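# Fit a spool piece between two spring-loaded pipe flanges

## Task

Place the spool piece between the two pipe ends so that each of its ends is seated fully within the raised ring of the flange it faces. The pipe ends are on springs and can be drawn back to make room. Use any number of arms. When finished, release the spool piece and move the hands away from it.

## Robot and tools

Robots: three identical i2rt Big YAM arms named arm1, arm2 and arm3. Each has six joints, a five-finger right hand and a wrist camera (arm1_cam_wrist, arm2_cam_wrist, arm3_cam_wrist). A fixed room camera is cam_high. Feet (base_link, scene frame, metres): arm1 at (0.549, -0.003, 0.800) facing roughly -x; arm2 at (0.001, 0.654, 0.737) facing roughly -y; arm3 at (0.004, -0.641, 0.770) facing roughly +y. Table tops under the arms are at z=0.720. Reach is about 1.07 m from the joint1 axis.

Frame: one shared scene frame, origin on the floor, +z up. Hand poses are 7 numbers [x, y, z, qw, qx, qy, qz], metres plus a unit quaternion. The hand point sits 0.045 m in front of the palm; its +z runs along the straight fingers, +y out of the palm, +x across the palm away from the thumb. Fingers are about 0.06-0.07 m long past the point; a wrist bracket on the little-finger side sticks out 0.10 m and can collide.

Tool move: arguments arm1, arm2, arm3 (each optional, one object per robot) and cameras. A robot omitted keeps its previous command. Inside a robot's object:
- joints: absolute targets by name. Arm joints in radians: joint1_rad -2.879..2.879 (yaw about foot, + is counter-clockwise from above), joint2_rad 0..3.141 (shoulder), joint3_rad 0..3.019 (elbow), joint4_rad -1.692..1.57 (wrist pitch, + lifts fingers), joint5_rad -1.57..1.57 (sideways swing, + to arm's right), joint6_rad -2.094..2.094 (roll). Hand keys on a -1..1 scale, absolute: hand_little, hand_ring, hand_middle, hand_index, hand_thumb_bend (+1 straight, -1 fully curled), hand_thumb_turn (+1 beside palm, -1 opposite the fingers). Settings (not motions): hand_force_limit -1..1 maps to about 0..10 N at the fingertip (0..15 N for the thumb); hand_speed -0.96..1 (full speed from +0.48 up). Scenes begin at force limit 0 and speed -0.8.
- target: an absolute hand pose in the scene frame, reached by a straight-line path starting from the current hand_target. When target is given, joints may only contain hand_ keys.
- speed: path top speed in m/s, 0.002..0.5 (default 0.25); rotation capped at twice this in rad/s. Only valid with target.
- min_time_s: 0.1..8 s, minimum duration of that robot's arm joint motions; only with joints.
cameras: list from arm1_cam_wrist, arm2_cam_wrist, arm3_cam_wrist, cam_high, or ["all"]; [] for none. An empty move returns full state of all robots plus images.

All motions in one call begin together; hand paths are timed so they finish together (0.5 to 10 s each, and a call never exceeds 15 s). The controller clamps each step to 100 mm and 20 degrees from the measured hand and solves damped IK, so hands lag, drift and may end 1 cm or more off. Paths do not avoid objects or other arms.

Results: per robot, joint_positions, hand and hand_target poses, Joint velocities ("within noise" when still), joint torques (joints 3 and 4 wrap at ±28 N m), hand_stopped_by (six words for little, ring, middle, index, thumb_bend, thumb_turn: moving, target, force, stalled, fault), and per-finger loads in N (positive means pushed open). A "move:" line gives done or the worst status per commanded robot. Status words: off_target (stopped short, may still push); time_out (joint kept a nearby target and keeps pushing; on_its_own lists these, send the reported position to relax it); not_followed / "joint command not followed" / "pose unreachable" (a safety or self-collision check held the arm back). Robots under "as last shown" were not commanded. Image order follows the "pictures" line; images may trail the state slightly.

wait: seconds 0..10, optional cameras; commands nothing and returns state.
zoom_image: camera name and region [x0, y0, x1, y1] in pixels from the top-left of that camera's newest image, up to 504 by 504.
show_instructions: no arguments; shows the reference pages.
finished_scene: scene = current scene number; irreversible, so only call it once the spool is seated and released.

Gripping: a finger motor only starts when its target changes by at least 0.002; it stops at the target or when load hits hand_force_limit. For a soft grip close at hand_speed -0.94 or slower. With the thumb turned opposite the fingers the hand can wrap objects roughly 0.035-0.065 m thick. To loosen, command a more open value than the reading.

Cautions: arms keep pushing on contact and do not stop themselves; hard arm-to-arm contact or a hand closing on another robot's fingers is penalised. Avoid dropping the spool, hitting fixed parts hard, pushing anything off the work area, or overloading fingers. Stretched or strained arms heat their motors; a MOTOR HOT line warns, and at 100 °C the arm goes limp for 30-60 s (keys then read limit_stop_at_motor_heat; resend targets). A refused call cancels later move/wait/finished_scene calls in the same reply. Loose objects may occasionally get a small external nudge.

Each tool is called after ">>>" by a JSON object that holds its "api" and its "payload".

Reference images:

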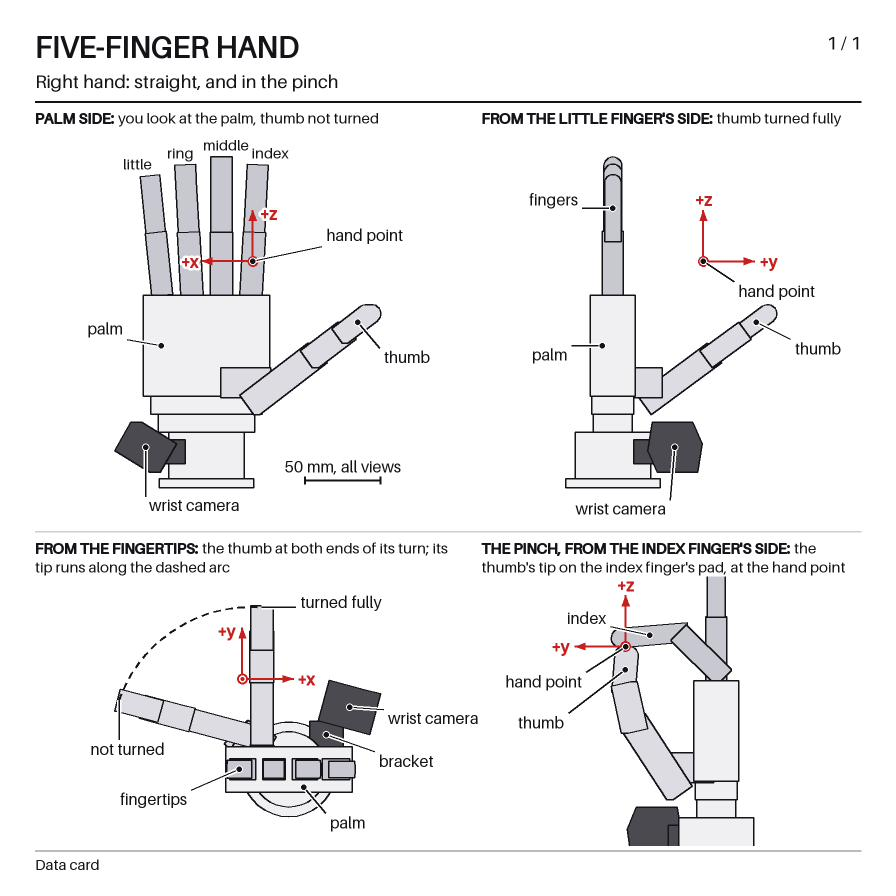

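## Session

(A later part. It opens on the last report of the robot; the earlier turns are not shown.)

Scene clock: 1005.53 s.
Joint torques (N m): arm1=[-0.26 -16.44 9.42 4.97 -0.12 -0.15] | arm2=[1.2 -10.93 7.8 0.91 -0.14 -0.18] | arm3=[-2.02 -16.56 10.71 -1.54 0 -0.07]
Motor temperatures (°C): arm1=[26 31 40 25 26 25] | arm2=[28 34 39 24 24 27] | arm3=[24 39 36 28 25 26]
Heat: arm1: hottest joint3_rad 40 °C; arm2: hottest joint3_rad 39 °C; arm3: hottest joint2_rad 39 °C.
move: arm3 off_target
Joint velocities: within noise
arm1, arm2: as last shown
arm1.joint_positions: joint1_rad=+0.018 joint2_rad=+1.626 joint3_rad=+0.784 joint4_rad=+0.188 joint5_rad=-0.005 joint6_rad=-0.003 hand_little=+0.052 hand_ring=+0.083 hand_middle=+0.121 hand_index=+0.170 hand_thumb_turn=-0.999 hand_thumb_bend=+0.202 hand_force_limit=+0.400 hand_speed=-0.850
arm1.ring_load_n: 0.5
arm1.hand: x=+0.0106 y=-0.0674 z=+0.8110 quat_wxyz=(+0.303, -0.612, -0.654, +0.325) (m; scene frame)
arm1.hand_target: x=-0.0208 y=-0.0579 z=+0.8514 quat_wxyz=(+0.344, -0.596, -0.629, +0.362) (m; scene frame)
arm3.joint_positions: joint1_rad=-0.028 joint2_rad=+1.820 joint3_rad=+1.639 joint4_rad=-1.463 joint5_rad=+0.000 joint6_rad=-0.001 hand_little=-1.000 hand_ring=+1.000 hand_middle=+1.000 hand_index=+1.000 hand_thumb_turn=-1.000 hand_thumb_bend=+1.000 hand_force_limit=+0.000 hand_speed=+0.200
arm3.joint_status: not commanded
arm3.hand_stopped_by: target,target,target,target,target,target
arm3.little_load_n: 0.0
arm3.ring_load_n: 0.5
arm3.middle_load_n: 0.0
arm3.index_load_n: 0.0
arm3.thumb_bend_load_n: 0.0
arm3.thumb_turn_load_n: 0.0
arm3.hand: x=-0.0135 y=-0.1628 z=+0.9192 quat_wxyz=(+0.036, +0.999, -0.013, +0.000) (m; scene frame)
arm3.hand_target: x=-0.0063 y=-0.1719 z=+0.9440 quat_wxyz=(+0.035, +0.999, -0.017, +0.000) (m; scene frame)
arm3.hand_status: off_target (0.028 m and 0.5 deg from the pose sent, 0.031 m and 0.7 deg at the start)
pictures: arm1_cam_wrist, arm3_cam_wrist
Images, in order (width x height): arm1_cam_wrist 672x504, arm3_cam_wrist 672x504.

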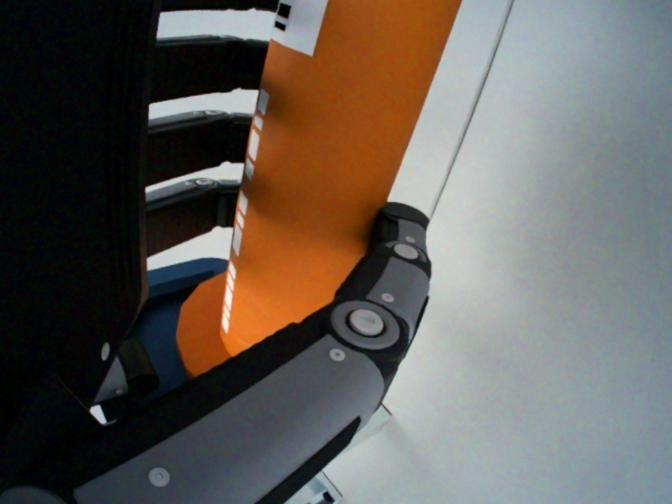

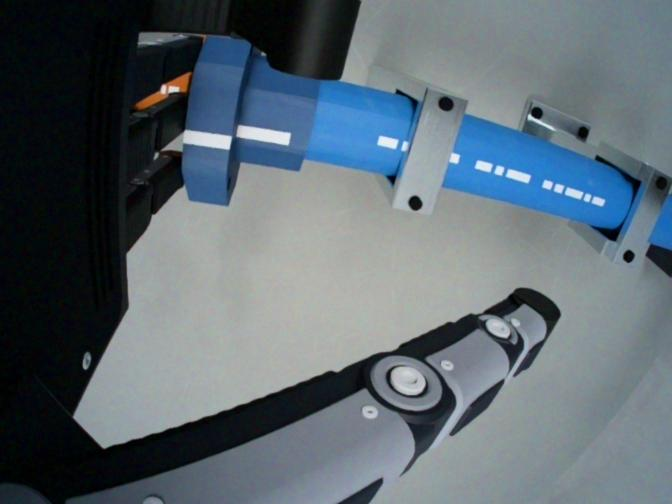

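>>> {"api": "move", "payload": {"arm3": {"target": [-0.006, -0.130, 0.950, 0, -0.9999, 0.0174, 0], "speed": 0.15}}}

>>> {"api": "move", "payload": {"arm3": {"target": [-0.006, -0.155, 0.947, 0, -0.9999, 0.0174, 0], "speed": 0.08}, "cameras": ["arm1_cam_wrist", "arm3_cam_wrist"]}}

>>> {"api": "zoom_image", "payload": {"camera": "arm1_cam_wrist", "region": [80, 220, 280, 420]}}

Scene clock: 1010.10 s.
Joint torques (N m): arm1=[-0.38 -16.32 9.42 4.93 -0.11 -0.14] | arm2=[1.2 -10.93 7.8 0.91 -0.13 -0.18] | arm3=[-1.79 -13.22 13.98 0.02 0 -0.06]
Motor temperatures (°C): arm1=[26 31 40 25 26 25] | arm2=[28 34 39 24 24 27] | arm3=[24 39 36 28 25 26]
Heat: arm1: hottest joint3_rad 40 °C; arm2: hottest joint3_rad 39 °C; arm3: hottest joint2_rad 39 °C.
move: arm3 off_target
Joint velocities: within noise
arm1, arm2: as last shown
arm1.joint_positions: joint1_rad=+0.018 joint2_rad=+1.626 joint3_rad=+0.784 joint4_rad=+0.188 joint5_rad=-0.005 joint6_rad=-0.002 hand_little=+0.052 hand_ring=+0.083 hand_middle=+0.121 hand_index=+0.170 hand_thumb_turn=-0.999 hand_thumb_bend=+0.202 hand_force_limit=+0.400 hand_speed=-0.850
arm1.index_load_n: 6.0
arm1.thumb_turn_load_n: 6.0
arm1.hand: x=+0.0105 y=-0.0675 z=+0.8110 quat_wxyz=(+0.303, -0.612, -0.654, +0.325) (m; scene frame)
arm1.hand_target: x=-0.0209 y=-0.0579 z=+0.8514 quat_wxyz=(+0.344, -0.596, -0.629, +0.362) (m; scene frame)
arm3.joint_positions: joint1_rad=-0.028 joint2_rad=+1.834 joint3_rad=+1.714 joint4_rad=-1.483 joint5_rad=+0.000 joint6_rad=-0.001 hand_little=-1.000 hand_ring=+1.000 hand_middle=+1.000 hand_index=+1.000 hand_thumb_turn=-1.000 hand_thumb_bend=+1.000 hand_force_limit=+0.000 hand_speed=+0.200
arm3.joint_status: not commanded
arm3.hand_stopped_by: target,target,target,target,target,target
arm3.little_load_n: 0.0
arm3.ring_load_n: 0.0
arm3.middle_load_n: 0.0
arm3.index_load_n: 0.0
arm3.thumb_bend_load_n: 0.0
arm3.thumb_turn_load_n: 0.0
arm3.hand: x=-0.0130 y=-0.1435 z=+0.9371 quat_wxyz=(+0.016, +1.000, -0.013, +0.000) (m; scene frame)
arm3.hand_target: x=-0.0059 y=-0.1307 z=+0.9500 quat_wxyz=(+0.000, +1.000, -0.018, +0.000) (m; scene frame)
arm3.hand_status: off_target (0.020 m and 1.9 deg from the pose sent, 0.046 m and 4.2 deg at the start)
pictures: none

Scene clock: 1011.23 s.
Joint torques (N m): arm1=[-0.38 -16.26 9.42 4.94 -0.12 -0.15] | arm2=[1.2 -10.93 7.82 0.91 -0.14 -0.18] | arm3=[-1.85 -15.21 9.47 0.87 0 -0.07]
Motor temperatures (°C): arm1=[26 31 40 25 26 25] | arm2=[28 33 39 24 24 27] | arm3=[24 39 36 28 25 26]
Heat: arm1: hottest joint3_rad 40 °C; arm2: hottest joint3_rad 39 °C; arm3: hottest joint2_rad 39 °C.
move: arm3 off_target
Joint velocities: within noise
arm1.joint_positions: joint1_rad=+0.018 joint2_rad=+1.626 joint3_rad=+0.784 joint4_rad=+0.188 joint5_rad=-0.005 joint6_rad=-0.002 hand_little=+0.052 hand_ring=+0.083 hand_middle=+0.121 hand_index=+0.170 hand_thumb_turn=-0.999 hand_thumb_bend=+0.202 hand_force_limit=+0.400 hand_speed=-0.850
arm1.joint_status: not commanded
arm1.hand_stopped_by: force,force,force,force,force,target
arm1.little_load_n: 0.0
arm1.ring_load_n: 0.5
arm1.middle_load_n: 4.5
arm1.index_load_n: 6.5
arm1.thumb_bend_load_n: 19.0
arm1.thumb_turn_load_n: 6.5
arm1.hand: x=+0.0105 y=-0.0675 z=+0.8110 quat_wxyz=(+0.303, -0.612, -0.654, +0.325) (m; scene frame)
arm1.hand_target: x=-0.0209 y=-0.0579 z=+0.8514 quat_wxyz=(+0.344, -0.596, -0.629, +0.362) (m; scene frame)
arm1.hand_status: not commanded
arm2: as last shown
arm3.joint_positions: joint1_rad=-0.028 joint2_rad=+1.797 joint3_rad=+1.664 joint4_rad=-1.471 joint5_rad=+0.000 joint6_rad=-0.001 hand_little=-1.000 hand_ring=+1.000 hand_middle=+1.000 hand_index=+1.000 hand_thumb_turn=-1.000 hand_thumb_bend=+1.000 hand_force_limit=+0.000 hand_speed=+0.200
arm3.joint_status: not commanded
arm3.hand_stopped_by: target,target,target,target,target,target
arm3.little_load_n: 0.0
arm3.ring_load_n: 0.0
arm3.middle_load_n: 0.0
arm3.index_load_n: 0.0
arm3.thumb_bend_load_n: 0.0
arm3.thumb_turn_load_n: 0.0
arm3.hand: x=-0.0134 y=-0.1574 z=+0.9379 quat_wxyz=(+0.016, +1.000, -0.013, +0.000) (m; scene frame)
arm3.hand_target: x=-0.0060 y=-0.1552 z=+0.9469 quat_wxyz=(+0.000, +1.000, -0.017, +0.000) (m; scene frame)
arm3.hand_status: off_target (0.012 m and 1.9 deg from the pose sent, 0.017 m and 1.9 deg at the start)
pictures: arm1_cam_wrist, arm3_cam_wrist
Images, in order (width x height): arm1_cam_wrist 672x504, arm3_cam_wrist 672x504.

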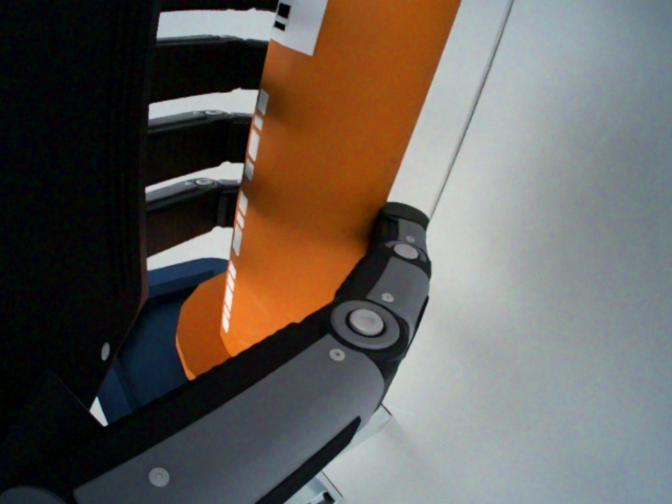

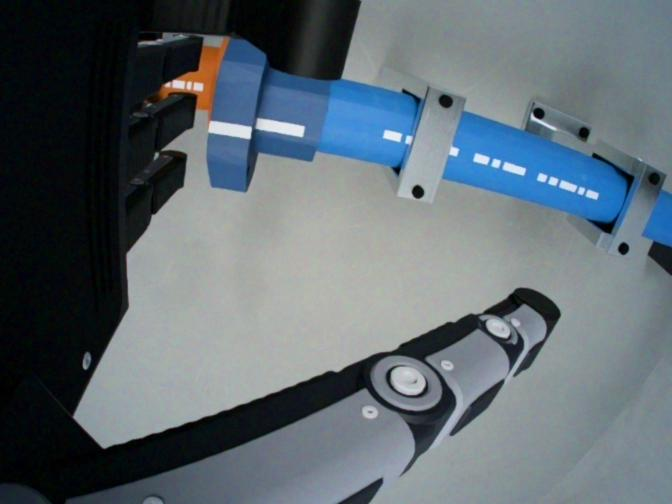

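Scaled by 2.520 from the camera's 672x504 image, which has a finer 960x720 frame.

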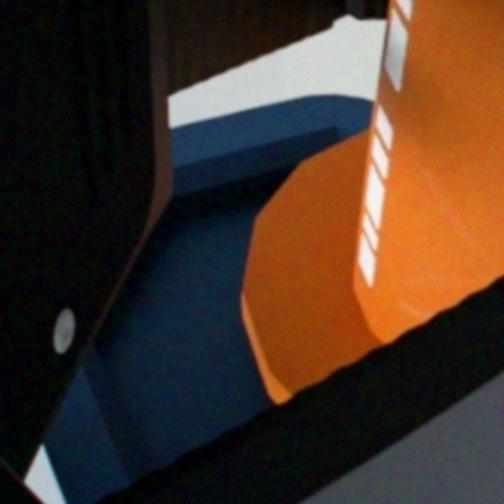

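>>> {"api": "move", "payload": {"arm3": {"target": [-0.006, -0.150, 0.929, 0, -0.9999, 0.0174, 0], "speed": 0.06}}}

>>> {"api": "move", "payload": {"arm3": {"target": [-0.006, -0.180, 0.942, -0.0350, -0.9992, 0.0174, 0.0006], "speed": 0.08}, "cameras": ["arm1_cam_wrist"]}}

>>> {"api": "zoom_image", "payload": {"camera": "arm1_cam_wrist", "region": [80, 220, 280, 420]}}

Scene clock: 1015.00 s.
Joint torques (N m): arm1=[-0.38 -16.32 9.42 4.97 -0.11 -0.16] | arm2=[1.2 -10.93 7.82 0.9 -0.14 -0.18] | arm3=[-2.02 -13.68 9.61 0.85 -0.02 -0.07]
Motor temperatures (°C): arm1=[26 31 40 26 26 25] | arm2=[28 33 39 24 24 27] | arm3=[24 39 36 28 25 26]
Heat: arm1: hottest joint3_rad 40 °C; arm2: hottest joint3_rad 39 °C; arm3: hottest joint2_rad 39 °C.
move: arm3 done
Joint velocities: within noise
arm1, arm2: as last shown
arm1.index_load_n: 6.0
arm1.thumb_turn_load_n: 6.0
arm3.joint_positions: joint1_rad=-0.028 joint2_rad=+1.797 joint3_rad=+1.643 joint4_rad=-1.431 joint5_rad=+0.000 joint6_rad=-0.001 hand_little=-1.000 hand_ring=+1.000 hand_middle=+1.000 hand_index=+1.000 hand_thumb_turn=-1.000 hand_thumb_bend=+1.000 hand_force_limit=+0.000 hand_speed=+0.200
arm3.joint_status: not commanded
arm3.hand_stopped_by: target,target,target,target,target,target
arm3.little_load_n: 0.0
arm3.ring_load_n: 0.0
arm3.middle_load_n: 0.0
arm3.index_load_n: 0.0
arm3.thumb_bend_load_n: 0.0
arm3.thumb_turn_load_n: 0.5
arm3.hand: x=-0.0133 y=-0.1535 z=+0.9287 quat_wxyz=(+0.007, +1.000, -0.013, +0.000) (m; scene frame)
arm3.hand_target: x=-0.0059 y=-0.1501 z=+0.9290 quat_wxyz=(+0.000, +1.000, -0.017, +0.000) (m; scene frame)
arm3.hand_status: done (0.008 m and 0.9 deg from the pose sent, 0.014 m and 1.9 deg at the start)
pictures: none

Scene clock: 1015.97 s.
Joint torques (N m): arm1=[-0.38 -16.44 9.42 4.97 -0.11 -0.15] | arm2=[1.14 -10.93 7.8 0.9 -0.13 -0.18] | arm3=[-1.79 -15.91 8.59 -1.31 -0.01 -0.08]
Motor temperatures (°C): arm1=[26 31 40 26 26 25] | arm2=[28 33 39 24 24 27] | arm3=[24 39 36 28 25 26]
Heat: arm1: hottest joint3_rad 40 °C; arm2: hottest joint3_rad 39 °C; arm3: hottest joint2_rad 39 °C.
move: arm3 off_target
Joint velocities: within noise
arm1, arm2: as last shown
arm3.joint_positions: joint1_rad=-0.029 joint2_rad=+1.796 joint3_rad=+1.630 joint4_rad=-1.454 joint5_rad=+0.000 joint6_rad=-0.001 hand_little=-1.000 hand_ring=+1.000 hand_middle=+1.000 hand_index=+1.000 hand_thumb_turn=-1.000 hand_thumb_bend=+1.000 hand_force_limit=+0.000 hand_speed=+0.200
arm3.joint_status: not commanded
arm3.hand_stopped_by: target,target,target,target,target,target
arm3.little_load_n: 0.0
arm3.ring_load_n: 0.0
arm3.middle_load_n: 0.5
arm3.index_load_n: 0.0
arm3.thumb_bend_load_n: 0.0
arm3.thumb_turn_load_n: 0.0
arm3.hand: x=-0.0134 y=-0.1640 z=+0.9267 quat_wxyz=(+0.025, +1.000, -0.013, +0.000) (m; scene frame)
arm3.hand_target: x=-0.0063 y=-0.1795 z=+0.9414 quat_wxyz=(+0.035, +0.999, -0.017, -0.001) (m; scene frame)
arm3.hand_status: off_target (0.023 m and 1.3 deg from the pose sent, 0.031 m and 3.3 deg at the start)
pictures: arm1_cam_wrist
Images, in order (width x height): arm1_cam_wrist 672x504.

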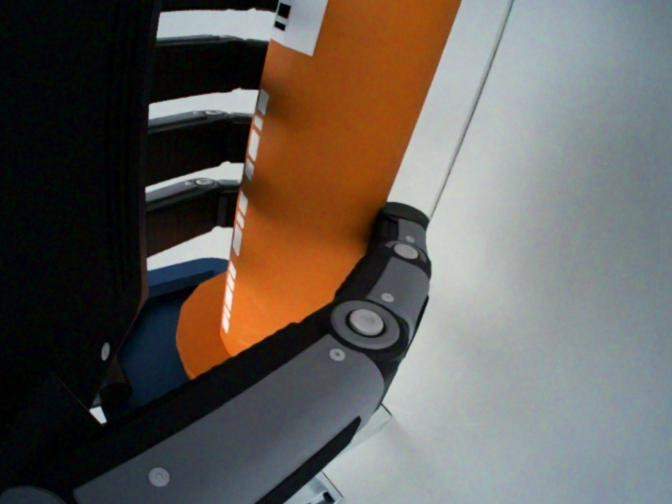

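Scaled by 2.520 from the camera's 672x504 image, which has a finer 960x720 frame.

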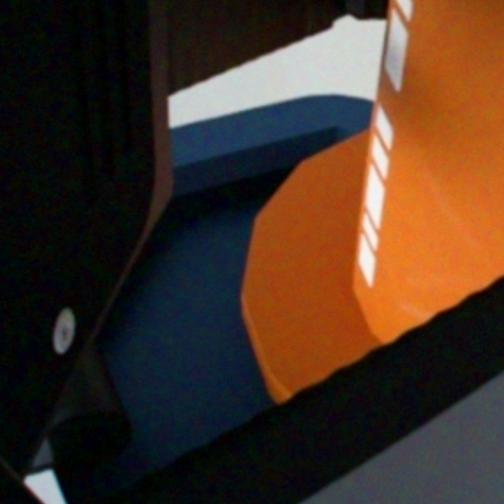

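>>> {"api": "move", "payload": {"arm3": {"target": [-0.006, -0.215, 0.945, -0.0611, -0.998, 0.0174, 0.0011], "speed": 0.08}}}

>>> {"api": "move", "payload": {"arm3": {"target": [-0.006, -0.245, 0.947, -0.0611, -0.998, 0.0174, 0.0011], "speed": 0.08}, "cameras": ["arm1_cam_wrist", "cam_high"]}}

>>> {"api": "zoom_image", "payload": {"camera": "arm1_cam_wrist", "region": [80, 220, 280, 420]}}

>>> {"api": "zoom_image", "payload": {"camera": "cam_high", "region": [290, 210, 410, 300]}}

Scene clock: 1023.23 s.
Joint torques (N m): arm1=[-0.26 -16.26 9.4 4.85 0.28 -0.31] | arm2=[1.2 -10.93 7.8 0.91 -0.13 -0.18] | arm3=[-1.96 -16.85 5.78 -3.25 -0.01 -0.08]
Motor temperatures (°C): arm1=[26 31 39 26 26 25] | arm2=[28 33 39 24 24 27] | arm3=[24 39 36 28 25 26]
Heat: arm1: hottest joint3_rad 39 °C; arm2: hottest joint3_rad 39 °C; arm3: hottest joint2_rad 39 °C.
move: arm3 off_target
Joint velocities: within noise
arm1: as last shown
arm1.joint_positions: joint1_rad=+0.018 joint2_rad=+1.626 joint3_rad=+0.784 joint4_rad=+0.190 joint5_rad=-0.015 joint6_rad=+0.011 hand_little=+0.052 hand_ring=+0.083 hand_middle=+0.121 hand_index=+0.170 hand_thumb_turn=-0.999 hand_thumb_bend=+0.202 hand_force_limit=+0.400 hand_speed=-0.850
arm1.ring_load_n: 0.0
arm1.middle_load_n: 4.0
arm1.index_load_n: 6.5
arm1.thumb_turn_load_n: 7.0
arm1.hand: x=+0.0103 y=-0.0702 z=+0.8119 quat_wxyz=(+0.298, -0.614, -0.651, +0.331) (m; scene frame)
arm1.hand_target: x=-0.0209 y=-0.0579 z=+0.8515 quat_wxyz=(+0.344, -0.596, -0.629, +0.362) (m; scene frame)
arm2.joint_positions: joint1_rad=-0.005 joint2_rad=+1.410 joint3_rad=+1.417 joint4_rad=-1.073 joint5_rad=+0.017 joint6_rad=+0.035 hand_little=+0.600 hand_ring=+0.600 hand_middle=+0.600 hand_index=+0.600 hand_thumb_turn=-1.000 hand_thumb_bend=+1.000 hand_force_limit=+0.000 hand_speed=+0.200
arm2.joint_status: not commanded
arm2.hand_stopped_by: target,target,target,target,target,target
arm2.little_load_n: 0.0
arm2.ring_load_n: 0.0
arm2.middle_load_n: 0.0
arm2.index_load_n: 0.0
arm2.thumb_bend_load_n: 0.0
arm2.thumb_turn_load_n: 0.0
arm2.hand: x=+0.0312 y=+0.1665 z=+0.9925 quat_wxyz=(+0.002, -0.018, -0.968, +0.252) (m; scene frame)
arm2.hand_target: x=+0.0262 y=+0.1699 z=+1.0000 quat_wxyz=(+0.005, -0.017, -0.966, +0.259) (m; scene frame)
arm2.hand_status: not commanded
arm3.joint_positions: joint1_rad=-0.029 joint2_rad=+1.767 joint3_rad=+1.593 joint4_rad=-1.433 joint5_rad=+0.000 joint6_rad=-0.001 hand_little=-1.000 hand_ring=+1.000 hand_middle=+1.000 hand_index=+1.000 hand_thumb_turn=-1.000 hand_thumb_bend=+1.000 hand_force_limit=+0.000 hand_speed=+0.200
arm3.joint_status: not commanded
arm3.hand_stopped_by: target,target,target,target,target,target
arm3.little_load_n: 0.0
arm3.ring_load_n: 0.5
arm3.middle_load_n: 2.5
arm3.index_load_n: 0.5
arm3.thumb_bend_load_n: 0.0
arm3.thumb_turn_load_n: 0.0
arm3.hand: x=-0.0137 y=-0.1715 z=+0.9269 quat_wxyz=(+0.018, +1.000, -0.013, +0.000) (m; scene frame)
arm3.hand_target: x=-0.0071 y=-0.2114 z=+0.9439 quat_wxyz=(+0.061, +0.998, -0.017, -0.002) (m; scene frame)
arm3.hand_status: off_target (0.048 m and 4.9 deg from the pose sent, 0.055 m and 4.2 deg at the start)
pictures: none

Scene clock: 1024.23 s.
Joint torques (N m): arm1=[-0.21 -16.21 9.43 4.63 0.5 -0.41] | arm2=[1.2 -10.93 7.8 0.91 -0.13 -0.18] | arm3=[-2.2 -17.44 4.41 -5 -0.01 -0.13]
Motor temperatures (°C): arm1=[26 31 39 26 26 25] | arm2=[28 33 39 24 24 27] | arm3=[24 39 36 28 25 26]
Heat: arm1: hottest joint3_rad 39 °C; arm2: hottest joint3_rad 39 °C; arm3: hottest joint2_rad 39 °C.
move: arm3 off_target
Joint velocities: within noise
arm1, arm2: as last shown
arm1.joint_positions: joint1_rad=+0.018 joint2_rad=+1.626 joint3_rad=+0.784 joint4_rad=+0.196 joint5_rad=-0.021 joint6_rad=+0.022 hand_little=+0.052 hand_ring=+0.083 hand_middle=+0.121 hand_index=+0.170 hand_thumb_turn=-0.999 hand_thumb_bend=+0.202 hand_force_limit=+0.400 hand_speed=-0.850
arm1.middle_load_n: 3.5
arm1.hand: x=+0.0090 y=-0.0720 z=+0.8135 quat_wxyz=(+0.296, -0.616, -0.648, +0.336) (m; scene frame)
arm1.hand_target: x=-0.0209 y=-0.0580 z=+0.8515 quat_wxyz=(+0.344, -0.596, -0.629, +0.362) (m; scene frame)
arm2.ring_load_n: 0.5
arm3.joint_positions: joint1_rad=-0.029 joint2_rad=+1.718 joint3_rad=+1.526 joint4_rad=-1.370 joint5_rad=-0.001 joint6_rad=+0.003 hand_little=-1.000 hand_ring=+1.000 hand_middle=+1.000 hand_index=+1.000 hand_thumb_turn=-1.000 hand_thumb_bend=+1.000 hand_force_limit=+0.000 hand_speed=+0.200
arm3.joint_status: not commanded
arm3.hand_stopped_by: target,target,target,target,target,target
arm3.little_load_n: 0.0
arm3.ring_load_n: 0.5
arm3.middle_load_n: 3.5
arm3.index_load_n: 0.5
arm3.thumb_bend_load_n: 0.0
arm3.thumb_turn_load_n: 0.0
arm3.hand: x=-0.0139 y=-0.1783 z=+0.9239 quat_wxyz=(-0.004, +1.000, -0.016, +0.000) (m; scene frame)
arm3.hand_target: x=-0.0079 y=-0.2371 z=+0.9450 quat_wxyz=(+0.061, +0.998, -0.017, -0.002) (m; scene frame)
arm3.hand_status: off_target (0.071 m and 7.5 deg from the pose sent, 0.077 m and 4.9 deg at the start)
pictures: arm1_cam_wrist, cam_high
Images, in order (width x height): arm1_cam_wrist 672x504, cam_high 672x504.

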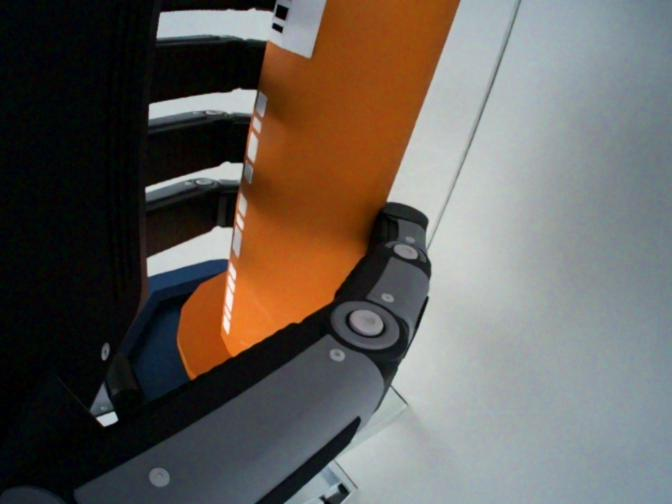

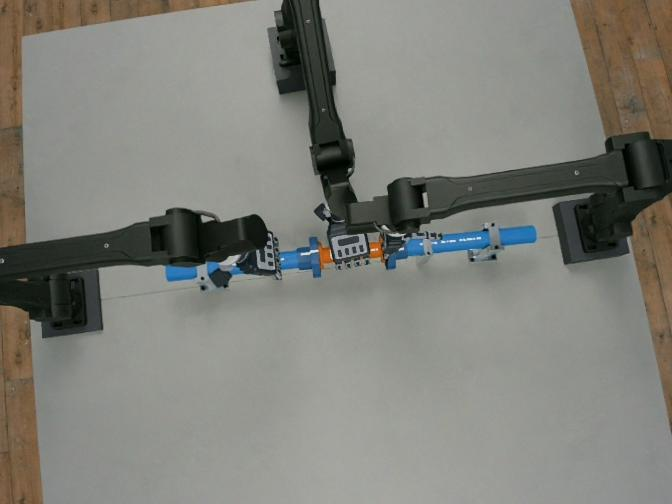

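Scaled by 2.520 from the camera's 672x504 image, which has a finer 960x720 frame.

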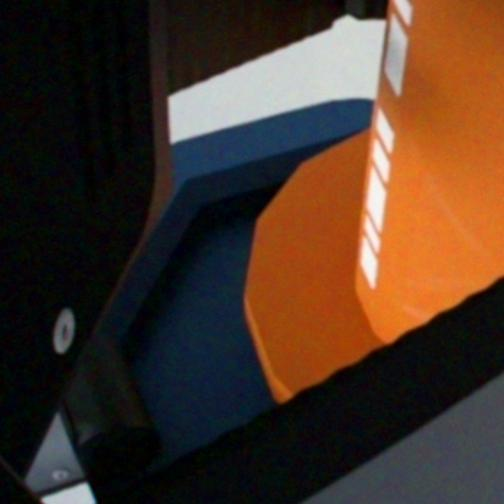

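Scaled by 4.200.

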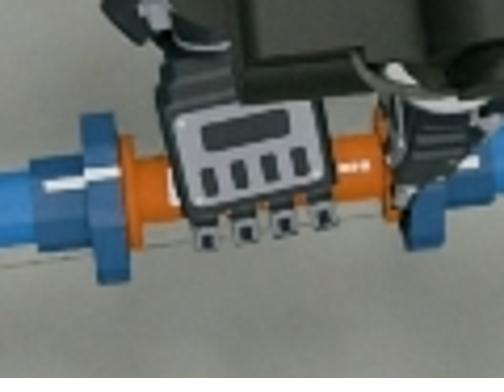

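>>> {"api": "move", "payload": {"arm3": {"target": [-0.006, -0.272, 0.950, -0.0611, -0.998, 0.0174, 0.0011], "speed": 0.08}, "arm1": {"target": [-0.024, -0.030, 0.846, 0.3443, -0.5963, -0.6281, 0.3627], "speed": 0.08}, "cameras": ["arm1_cam_wrist", "cam_high"]}}

>>> {"api": "zoom_image", "payload": {"camera": "arm1_cam_wrist", "region": [80, 220, 280, 420]}}

>>> {"api": "zoom_image", "payload": {"camera": "cam_high", "region": [290, 210, 410, 300]}}

Scene clock: 1031.93 s.
Joint torques (N m): arm1=[-3.43 -15.62 9.18 3.79 0.81 -0.71] | arm2=[1.2 -10.93 7.8 0.91 -0.13 -0.18] | arm3=[-2.02 -18.37 3.21 -6.54 -0.02 -0.19]
Motor temperatures (°C): arm1=[26 31 39 26 26 25] | arm2=[28 33 39 24 24 27] | arm3=[24 40 35 29 25 26]
Heat: arm1: hottest joint3_rad 39 °C; arm2: hottest joint3_rad 39 °C; arm3: hottest joint2_rad 40 °C.
move: arm1 off_target; arm3 off_target
Joint velocities: within noise
arm1.joint_positions: joint1_rad=-0.003 joint2_rad=+1.626 joint3_rad=+0.784 joint4_rad=+0.227 joint5_rad=-0.080 joint6_rad=+0.017 hand_little=+0.052 hand_ring=+0.083 hand_middle=+0.121 hand_index=+0.170 hand_thumb_turn=-1.000 hand_thumb_bend=+0.202 hand_force_limit=+0.400 hand_speed=-0.850
arm1.joint_status: not commanded
arm1.hand_stopped_by: force,force,force,force,force,target
arm1.little_load_n: 0.0
arm1.ring_load_n: 2.0
arm1.middle_load_n: 5.0
arm1.index_load_n: 5.0
arm1.thumb_bend_load_n: 17.0
arm1.thumb_turn_load_n: 6.5
arm1.hand: x=+0.0039 y=-0.0722 z=+0.8204 quat_wxyz=(+0.291, -0.606, -0.647, +0.360) (m; scene frame)
arm1.hand_target: x=-0.0208 y=-0.0302 z=+0.8467 quat_wxyz=(+0.345, -0.597, -0.628, +0.360) (m; scene frame)
arm1.hand_status: off_target (0.057 m and 6.6 deg from the pose sent, 0.063 m and 7.0 deg at the start)
arm2: as last shown
arm2.ring_load_n: 0.0
arm3.joint_positions: joint1_rad=-0.031 joint2_rad=+1.678 joint3_rad=+1.473 joint4_rad=-1.321 joint5_rad=-0.002 joint6_rad=+0.006 hand_little=-1.000 hand_ring=+1.000 hand_middle=+1.000 hand_index=+1.000 hand_thumb_turn=-1.000 hand_thumb_bend=+1.000 hand_force_limit=+0.000 hand_speed=+0.200
arm3.joint_status: not commanded
arm3.hand_stopped_by: target,target,target,target,target,target
arm3.little_load_n: 0.0
arm3.ring_load_n: 0.5
arm3.middle_load_n: 4.0
arm3.index_load_n: 0.5
arm3.thumb_bend_load_n: 0.0
arm3.thumb_turn_load_n: 0.0
arm3.hand: x=-0.0138 y=-0.1839 z=+0.9215 quat_wxyz=(-0.022, +1.000, -0.018, +0.000) (m; scene frame)
arm3.hand_target: x=-0.0086 y=-0.2590 z=+0.9465 quat_wxyz=(+0.060, +0.998, -0.017, -0.002) (m; scene frame)
arm3.hand_status: off_target (0.093 m and 9.6 deg from the pose sent, 0.098 m and 7.5 deg at the start)
pictures: arm1_cam_wrist, cam_high
Images, in order (width x height): arm1_cam_wrist 672x504, cam_high 672x504.

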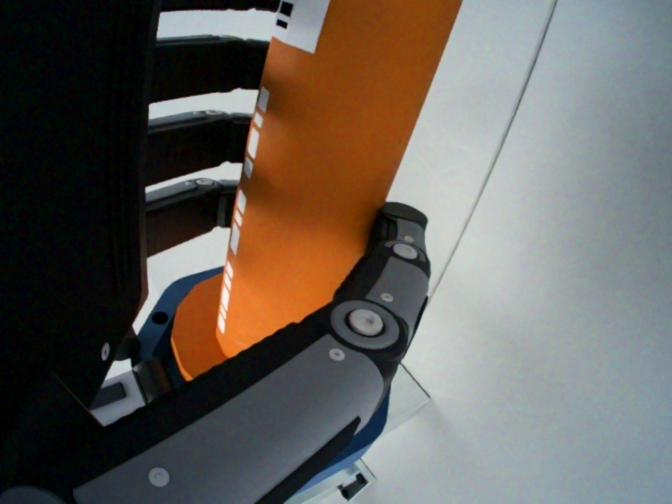

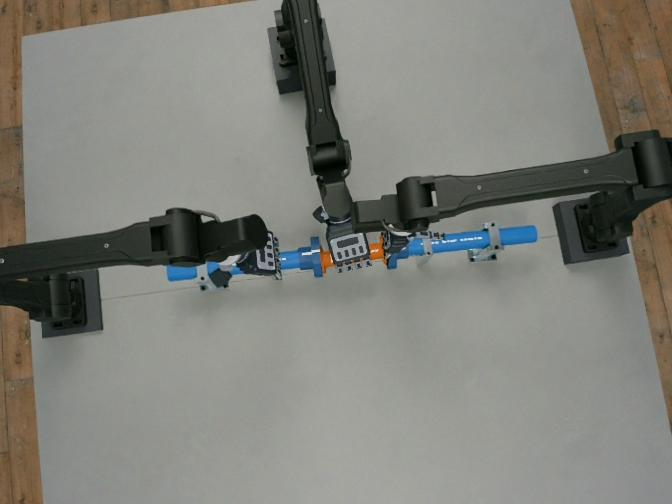

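Scaled by 2.520 from the camera's 672x504 image, which has a finer 960x720 frame.

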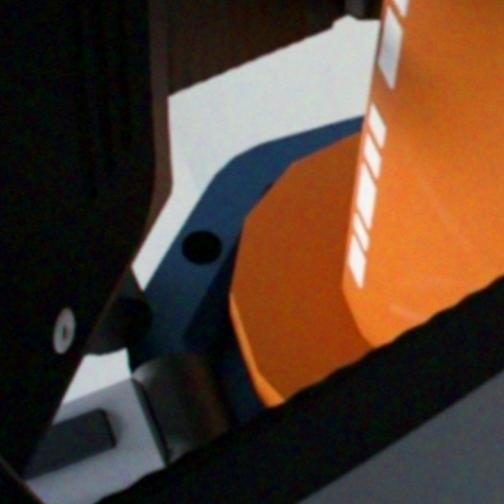

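Scaled by 4.200.

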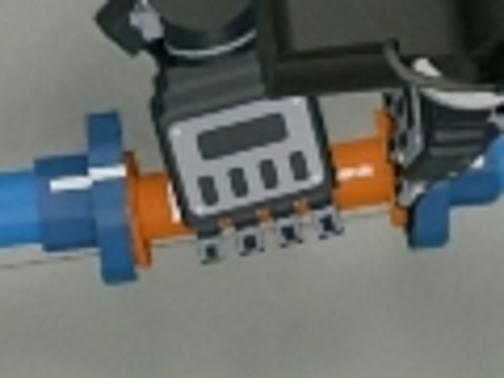

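>>> {"api": "move", "payload": {"arm1": {"target": [-0.018, -0.035, 0.845, 0.3614, -0.6260, -0.5986, 0.3456], "speed": 0.08}, "cameras": ["arm1_cam_wrist", "cam_high"]}}

>>> {"api": "zoom_image", "payload": {"camera": "arm1_cam_wrist", "region": [80, 220, 280, 420]}}

>>> {"api": "zoom_image", "payload": {"camera": "cam_high", "region": [290, 210, 410, 300]}}

Scene clock: 1045.37 s.
Joint torques (N m): arm1=[-2.02 -16.67 7.21 3.74 1.97 -0.37] | arm2=[1.2 -10.93 7.8 0.91 -0.14 -0.18] | arm3=[-1.79 -18.43 3.21 -6.54 -0.03 -0.21]
Motor temperatures (°C): arm1=[26 30 39 25 27 25] | arm2=[28 33 39 24 24 27] | arm3=[24 39 33 30 25 26]
Heat: arm1: hottest joint3_rad 39 °C; arm2: hottest joint3_rad 39 °C; arm3: hottest joint2_rad 39 °C.
move: arm1 off_target
Joint velocities: within noise
arm1.joint_positions: joint1_rad=+0.020 joint2_rad=+1.626 joint3_rad=+0.784 joint4_rad=+0.241 joint5_rad=+0.008 joint6_rad=+0.059 hand_little=+0.053 hand_ring=+0.083 hand_middle=+0.121 hand_index=+0.169 hand_thumb_turn=-1.000 hand_thumb_bend=+0.201 hand_force_limit=+0.400 hand_speed=-0.850
arm1.joint_status: not commanded
arm1.hand_stopped_by: force,force,force,force,force,target
arm1.little_load_n: 3.5
arm1.ring_load_n: 5.0
arm1.middle_load_n: 2.0
arm1.index_load_n: 0.0
arm1.thumb_bend_load_n: 12.5
arm1.thumb_turn_load_n: 5.0
arm1.hand: x=-0.0016 y=-0.0706 z=+0.8220 quat_wxyz=(+0.313, -0.625, -0.625, +0.348) (m; scene frame)
arm1.hand_target: x=-0.0163 y=-0.0356 z=+0.8450 quat_wxyz=(+0.361, -0.627, -0.599, +0.344) (m; scene frame)
arm1.hand_status: off_target (0.045 m and 6.4 deg from the pose sent, 0.050 m and 10.2 deg at the start)
arm2, arm3: as last shown
arm2.little_load_n: 0.5
arm2.index_load_n: 0.5
arm3.hand: x=-0.0137 y=-0.1839 z=+0.9217 quat_wxyz=(-0.023, +1.000, -0.018, -0.001) (m; scene frame)
arm3.hand_target: x=-0.0085 y=-0.2590 z=+0.9466 quat_wxyz=(+0.060, +0.998, -0.018, -0.003) (m; scene frame)
pictures: arm1_cam_wrist, cam_high
Images, in order (width x height): arm1_cam_wrist 672x504, cam_high 672x504.

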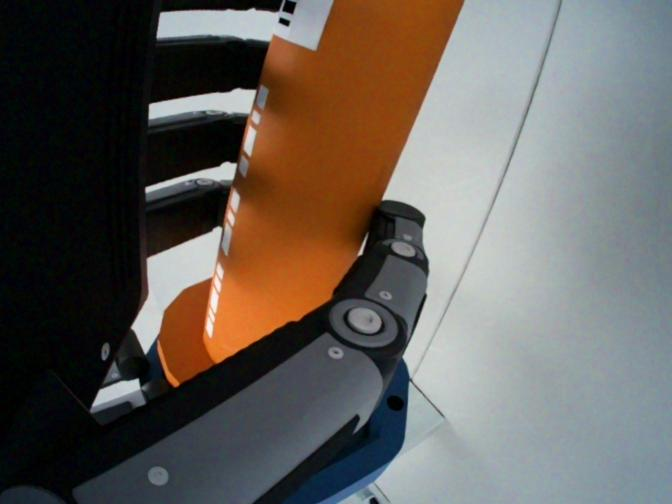

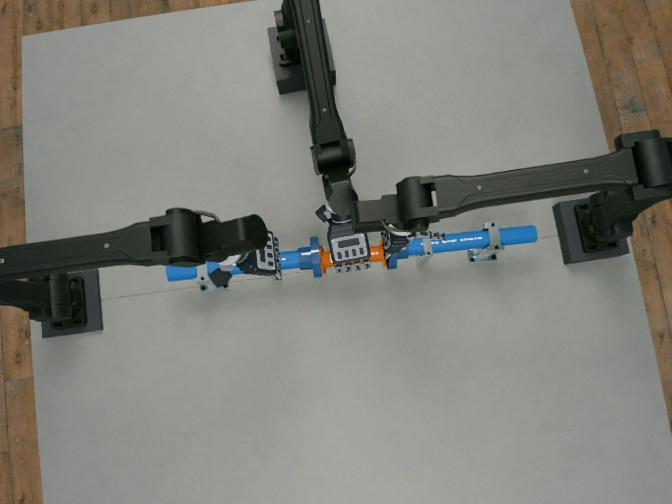

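Scaled by 2.520 from the camera's 672x504 image, which has a finer 960x720 frame.

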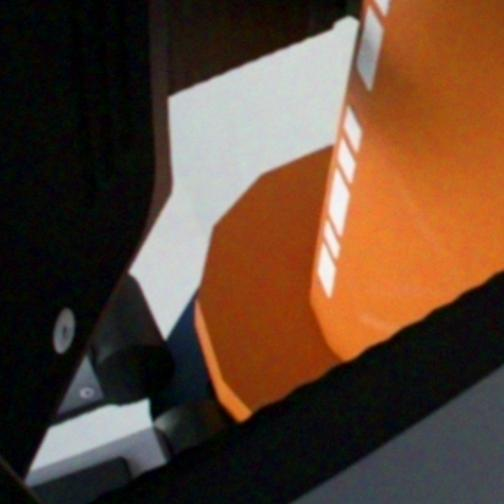

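Scaled by 4.200.

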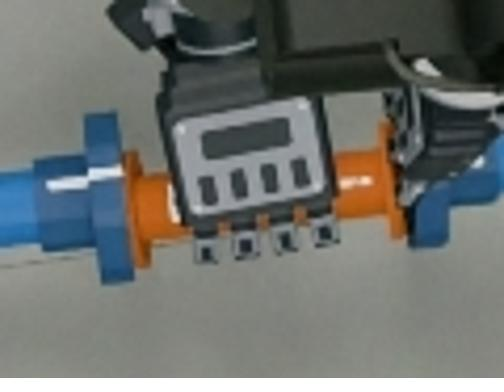

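>>> {"api": "move", "payload": {"arm1": {"target": [0.000, -0.035, 0.842, 0.3571, -0.6185, -0.6064, 0.3501], "speed": 0.08}, "cameras": ["arm1_cam_wrist", "cam_high"]}}

>>> {"api": "zoom_image", "payload": {"camera": "arm1_cam_wrist", "region": [80, 220, 280, 420]}}

>>> {"api": "zoom_image", "payload": {"camera": "cam_high", "region": [290, 210, 410, 300]}}

Scene clock: 1051.87 s.
Joint torques (N m): arm1=[-2.49 -16.79 6.38 3.1 1 -0.5] | arm2=[1.2 -10.93 7.82 0.91 -0.13 -0.18] | arm3=[-1.96 -18.2 3.29 -6.5 -0.03 -0.21]
Motor temperatures (°C): arm1=[26 30 38 25 28 25] | arm2=[28 33 39 24 24 27] | arm3=[24 39 33 30 25 26]
Heat: arm1: hottest joint3_rad 38 °C; arm2: hottest joint3_rad 39 °C; arm3: hottest joint2_rad 39 °C.
move: arm1 off_target
Joint velocities: within noise
arm1.joint_positions: joint1_rad=+0.020 joint2_rad=+1.605 joint3_rad=+0.745 joint4_rad=+0.281 joint5_rad=+0.006 joint6_rad=+0.053 hand_little=+0.052 hand_ring=+0.083 hand_middle=+0.121 hand_index=+0.169 hand_thumb_turn=-1.000 hand_thumb_bend=+0.201 hand_force_limit=+0.400 hand_speed=-0.850
arm1.joint_status: not commanded
arm1.hand_stopped_by: force,force,force,force,force,target
arm1.little_load_n: 1.0
arm1.ring_load_n: 4.0
arm1.middle_load_n: 2.5
arm1.index_load_n: 1.5
arm1.thumb_bend_load_n: 11.5
arm1.thumb_turn_load_n: 6.0
arm1.hand: x=+0.0075 y=-0.0702 z=+0.8232 quat_wxyz=(+0.319, -0.619, -0.624, +0.355) (m; scene frame)
arm1.hand_target: x=+0.0006 y=-0.0359 z=+0.8412 quat_wxyz=(+0.357, -0.619, -0.606, +0.349) (m; scene frame)
arm1.hand_status: off_target (0.041 m and 4.8 deg from the pose sent, 0.041 m and 5.6 deg at the start)
arm2, arm3: as last shown
arm2.little_load_n: 0.0
arm2.index_load_n: 0.0
arm3.joint_positions: joint1_rad=-0.031 joint2_rad=+1.675 joint3_rad=+1.472 joint4_rad=-1.321 joint5_rad=-0.002 joint6_rad=+0.006 hand_little=-1.000 hand_ring=+1.000 hand_middle=+1.000 hand_index=+1.000 hand_thumb_turn=-1.000 hand_thumb_bend=+1.000 hand_force_limit=+0.000 hand_speed=+0.200
arm3.ring_load_n: 0.0
arm3.middle_load_n: 5.0
arm3.index_load_n: 0.0
arm3.thumb_bend_load_n: -0.5
arm3.hand: x=-0.0135 y=-0.1842 z=+0.9228 quat_wxyz=(-0.024, +1.000, -0.018, -0.001) (m; scene frame)
arm3.hand_target: x=-0.0085 y=-0.2589 z=+0.9466 quat_wxyz=(+0.060, +0.998, -0.017, -0.003) (m; scene frame)
pictures: arm1_cam_wrist, cam_high
Images, in order (width x height): arm1_cam_wrist 672x504, cam_high 672x504.

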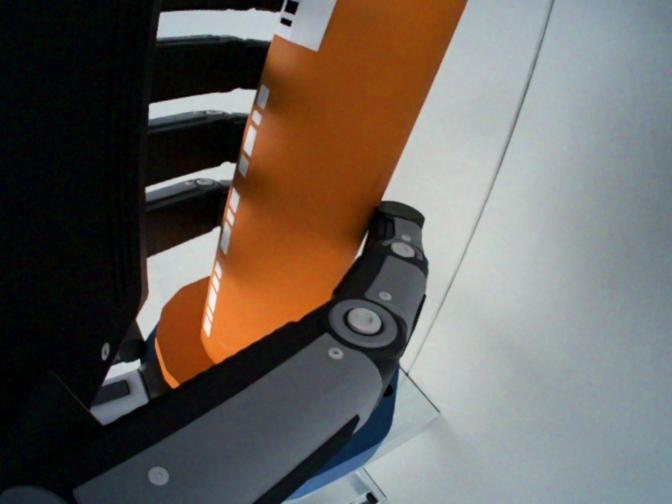

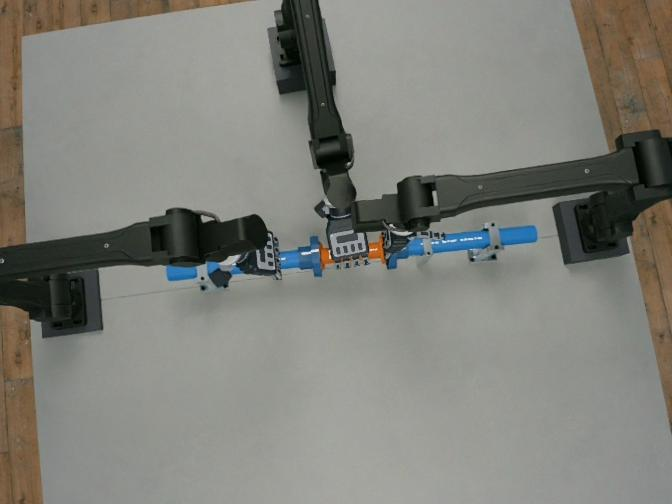

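Scaled by 2.520 from the camera's 672x504 image, which has a finer 960x720 frame.

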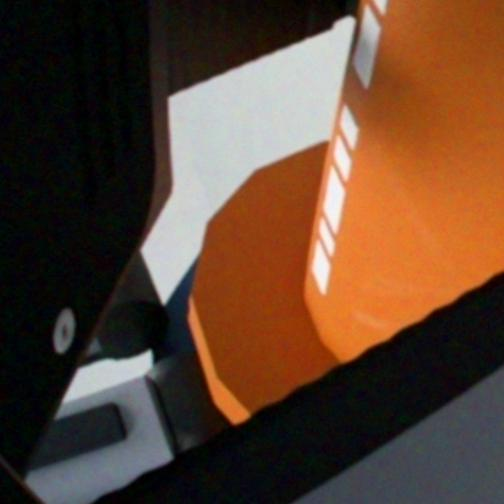

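Scaled by 4.200.

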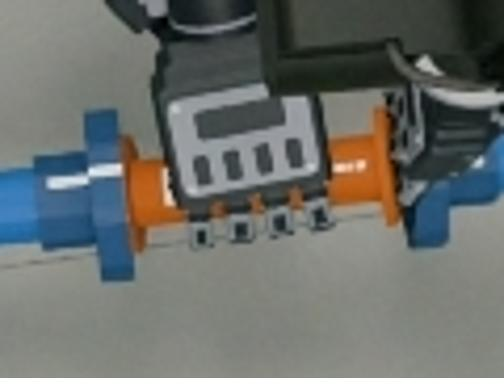

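>>> {"api": "move", "payload": {"arm1": {"target": [0.000, -0.035, 0.842, 0.4096, -0.5850, -0.6346, 0.2959], "speed": 0.1}, "cameras": []}}

>>> {"api": "move", "payload": {"arm1": {"joints": {"hand_speed": -0.85, "hand_force_limit": 0.9, "hand_index": -0.9, "hand_middle": -0.9, "hand_ring": -0.9, "hand_little": -0.9, "hand_thumb_bend": -0.9}}, "cameras": ["arm1_cam_wrist", "cam_high"]}}

>>> {"api": "zoom_image", "payload": {"camera": "cam_high", "region": [290, 210, 410, 300]}}

Scene clock: 1072.43 s.
Joint torques (N m): arm1=[-1.14 -16.91 6.93 2.84 1.71 -0.87] | arm2=[1.2 -10.93 7.82 0.9 -0.13 -0.18] | arm3=[-1.85 -17.9 3.4 -6.48 -0.01 -0.21]
Motor temperatures (°C): arm1=[26 30 37 25 28 25] | arm2=[28 32 39 24 24 27] | arm3=[24 41 31 31 25 26]
Heat: arm1: hottest joint3_rad 37 °C; arm2: hottest joint3_rad 39 °C; arm3: hottest joint2_rad 41 °C.
move: arm1 off_target
Joint velocities: within noise
arm1.joint_positions: joint1_rad=+0.065 joint2_rad=+1.605 joint3_rad=+0.745 joint4_rad=+0.281 joint5_rad=+0.131 joint6_rad=-0.034 hand_little=+0.053 hand_ring=+0.083 hand_middle=+0.120 hand_index=+0.169 hand_thumb_turn=-1.000 hand_thumb_bend=+0.198 hand_force_limit=+0.400 hand_speed=-0.850
arm1.joint_status: not commanded
arm1.hand_stopped_by: force,force,force,force,force,target
arm1.little_load_n: 2.5
arm1.ring_load_n: 1.5
arm1.middle_load_n: 1.0
arm1.index_load_n: 2.0
arm1.thumb_bend_load_n: 6.5
arm1.thumb_turn_load_n: 4.5
arm1.hand: x=+0.0075 y=-0.0646 z=+0.8203 quat_wxyz=(+0.367, -0.598, -0.642, +0.311) (m; scene frame)
arm1.hand_target: x=+0.0005 y=-0.0356 z=+0.8414 quat_wxyz=(+0.408, -0.587, -0.634, +0.295) (m; scene frame)
arm1.hand_status: off_target (0.037 m and 5.5 deg from the pose sent, 0.041 m and 13.1 deg at the start)
arm2, arm3: as last shown
arm3.joint_positions: joint1_rad=-0.032 joint2_rad=+1.674 joint3_rad=+1.471 joint4_rad=-1.321 joint5_rad=-0.002 joint6_rad=+0.007 hand_little=-1.000 hand_ring=+1.000 hand_middle=+1.000 hand_index=+1.000 hand_thumb_turn=-1.000 hand_thumb_bend=+1.000 hand_force_limit=+0.000 hand_speed=+0.200
arm3.hand: x=-0.0132 y=-0.1845 z=+0.9229 quat_wxyz=(-0.024, +1.000, -0.019, -0.001) (m; scene frame)
pictures: none
No camera images: "cameras" was empty.

Scene clock: 1073.10 s.
Joint torques (N m): arm1=[-1.08 -16.97 6.84 2.33 1.52 -0.81] | arm2=[1.2 -10.93 7.82 0.9 -0.13 -0.18] | arm3=[-1.67 -17.79 3.33 -6.46 -0.01 -0.23]
Motor temperatures (°C): arm1=[26 30 37 25 28 25] | arm2=[28 32 39 24 24 27] | arm3=[24 42 31 31 25 26]
Heat: arm1: hottest joint3_rad 37 °C; arm2: hottest joint3_rad 39 °C; arm3: hottest joint2_rad 42 °C.
move: arm1 off_target
Joint velocities: within noise
arm1.joint_positions: joint1_rad=+0.065 joint2_rad=+1.605 joint3_rad=+0.745 joint4_rad=+0.294 joint5_rad=+0.136 joint6_rad=-0.039 hand_little=-0.026 hand_ring=+0.017 hand_middle=+0.028 hand_index=+0.049 hand_thumb_turn=-0.999 hand_thumb_bend=+0.196 hand_force_limit=+0.900 hand_speed=-0.850
arm1.joint_status: hand_little off_target (ended at -0.026, target -0.900); hand_ring off_target (ended at +0.017, target -0.900); hand_middle off_target (ended at +0.028, target -0.900); hand_index off_target (ended at +0.049, target -0.900); hand_thumb_bend off_target (ended at +0.196, target -0.900); the others done
arm1.hand_stopped_by: force,force,force,force,force,target
arm1.little_load_n: 10.0
arm1.ring_load_n: 1.0
arm1.middle_load_n: 5.5
arm1.index_load_n: 9.5
arm1.thumb_bend_load_n: 28.5
arm1.thumb_turn_load_n: 11.0
arm1.hand: x=+0.0050 y=-0.0636 z=+0.8227 quat_wxyz=(+0.373, -0.595, -0.640, +0.312) (m; scene frame)
arm1.hand_target: x=+0.0005 y=-0.0356 z=+0.8414 quat_wxyz=(+0.409, -0.587, -0.634, +0.295) (m; scene frame)
arm1.hand_status: not commanded
arm2, arm3: as last shown
arm3.joint_positions: joint1_rad=-0.033 joint2_rad=+1.672 joint3_rad=+1.471 joint4_rad=-1.321 joint5_rad=-0.002 joint6_rad=+0.007 hand_little=-1.000 hand_ring=+1.000 hand_middle=+1.000 hand_index=+1.000 hand_thumb_turn=-1.000 hand_thumb_bend=+1.000 hand_force_limit=+0.000 hand_speed=+0.200
arm3.middle_load_n: 5.5
arm3.thumb_bend_load_n: 0.0
arm3.hand: x=-0.0131 y=-0.1845 z=+0.9240 quat_wxyz=(-0.025, +1.000, -0.019, +0.000) (m; scene frame)
arm3.hand_target: x=-0.0086 y=-0.2589 z=+0.9465 quat_wxyz=(+0.060, +0.998, -0.018, -0.002) (m; scene frame)
pictures: arm1_cam_wrist, cam_high
Images, in order (width x height): arm1_cam_wrist 672x504, cam_high 672x504.

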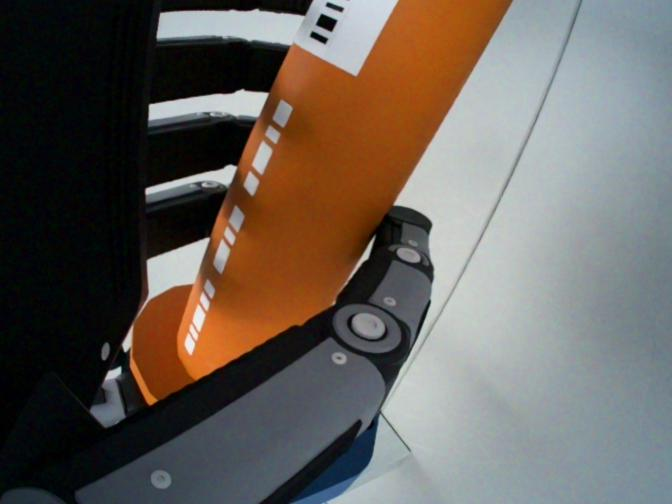

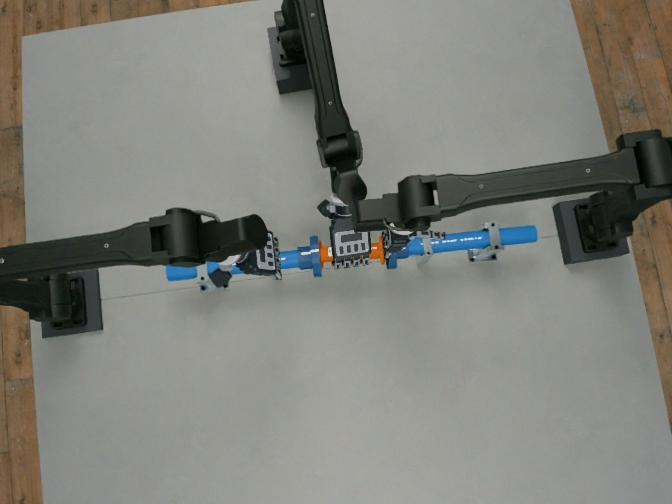

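Scaled by 4.200.

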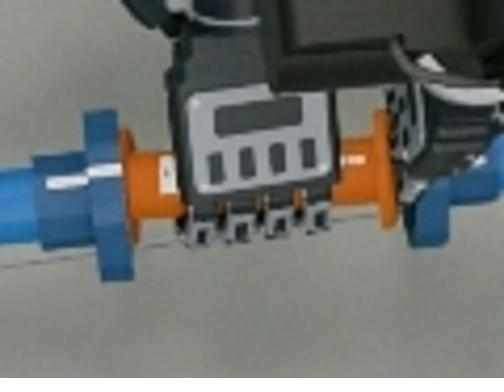

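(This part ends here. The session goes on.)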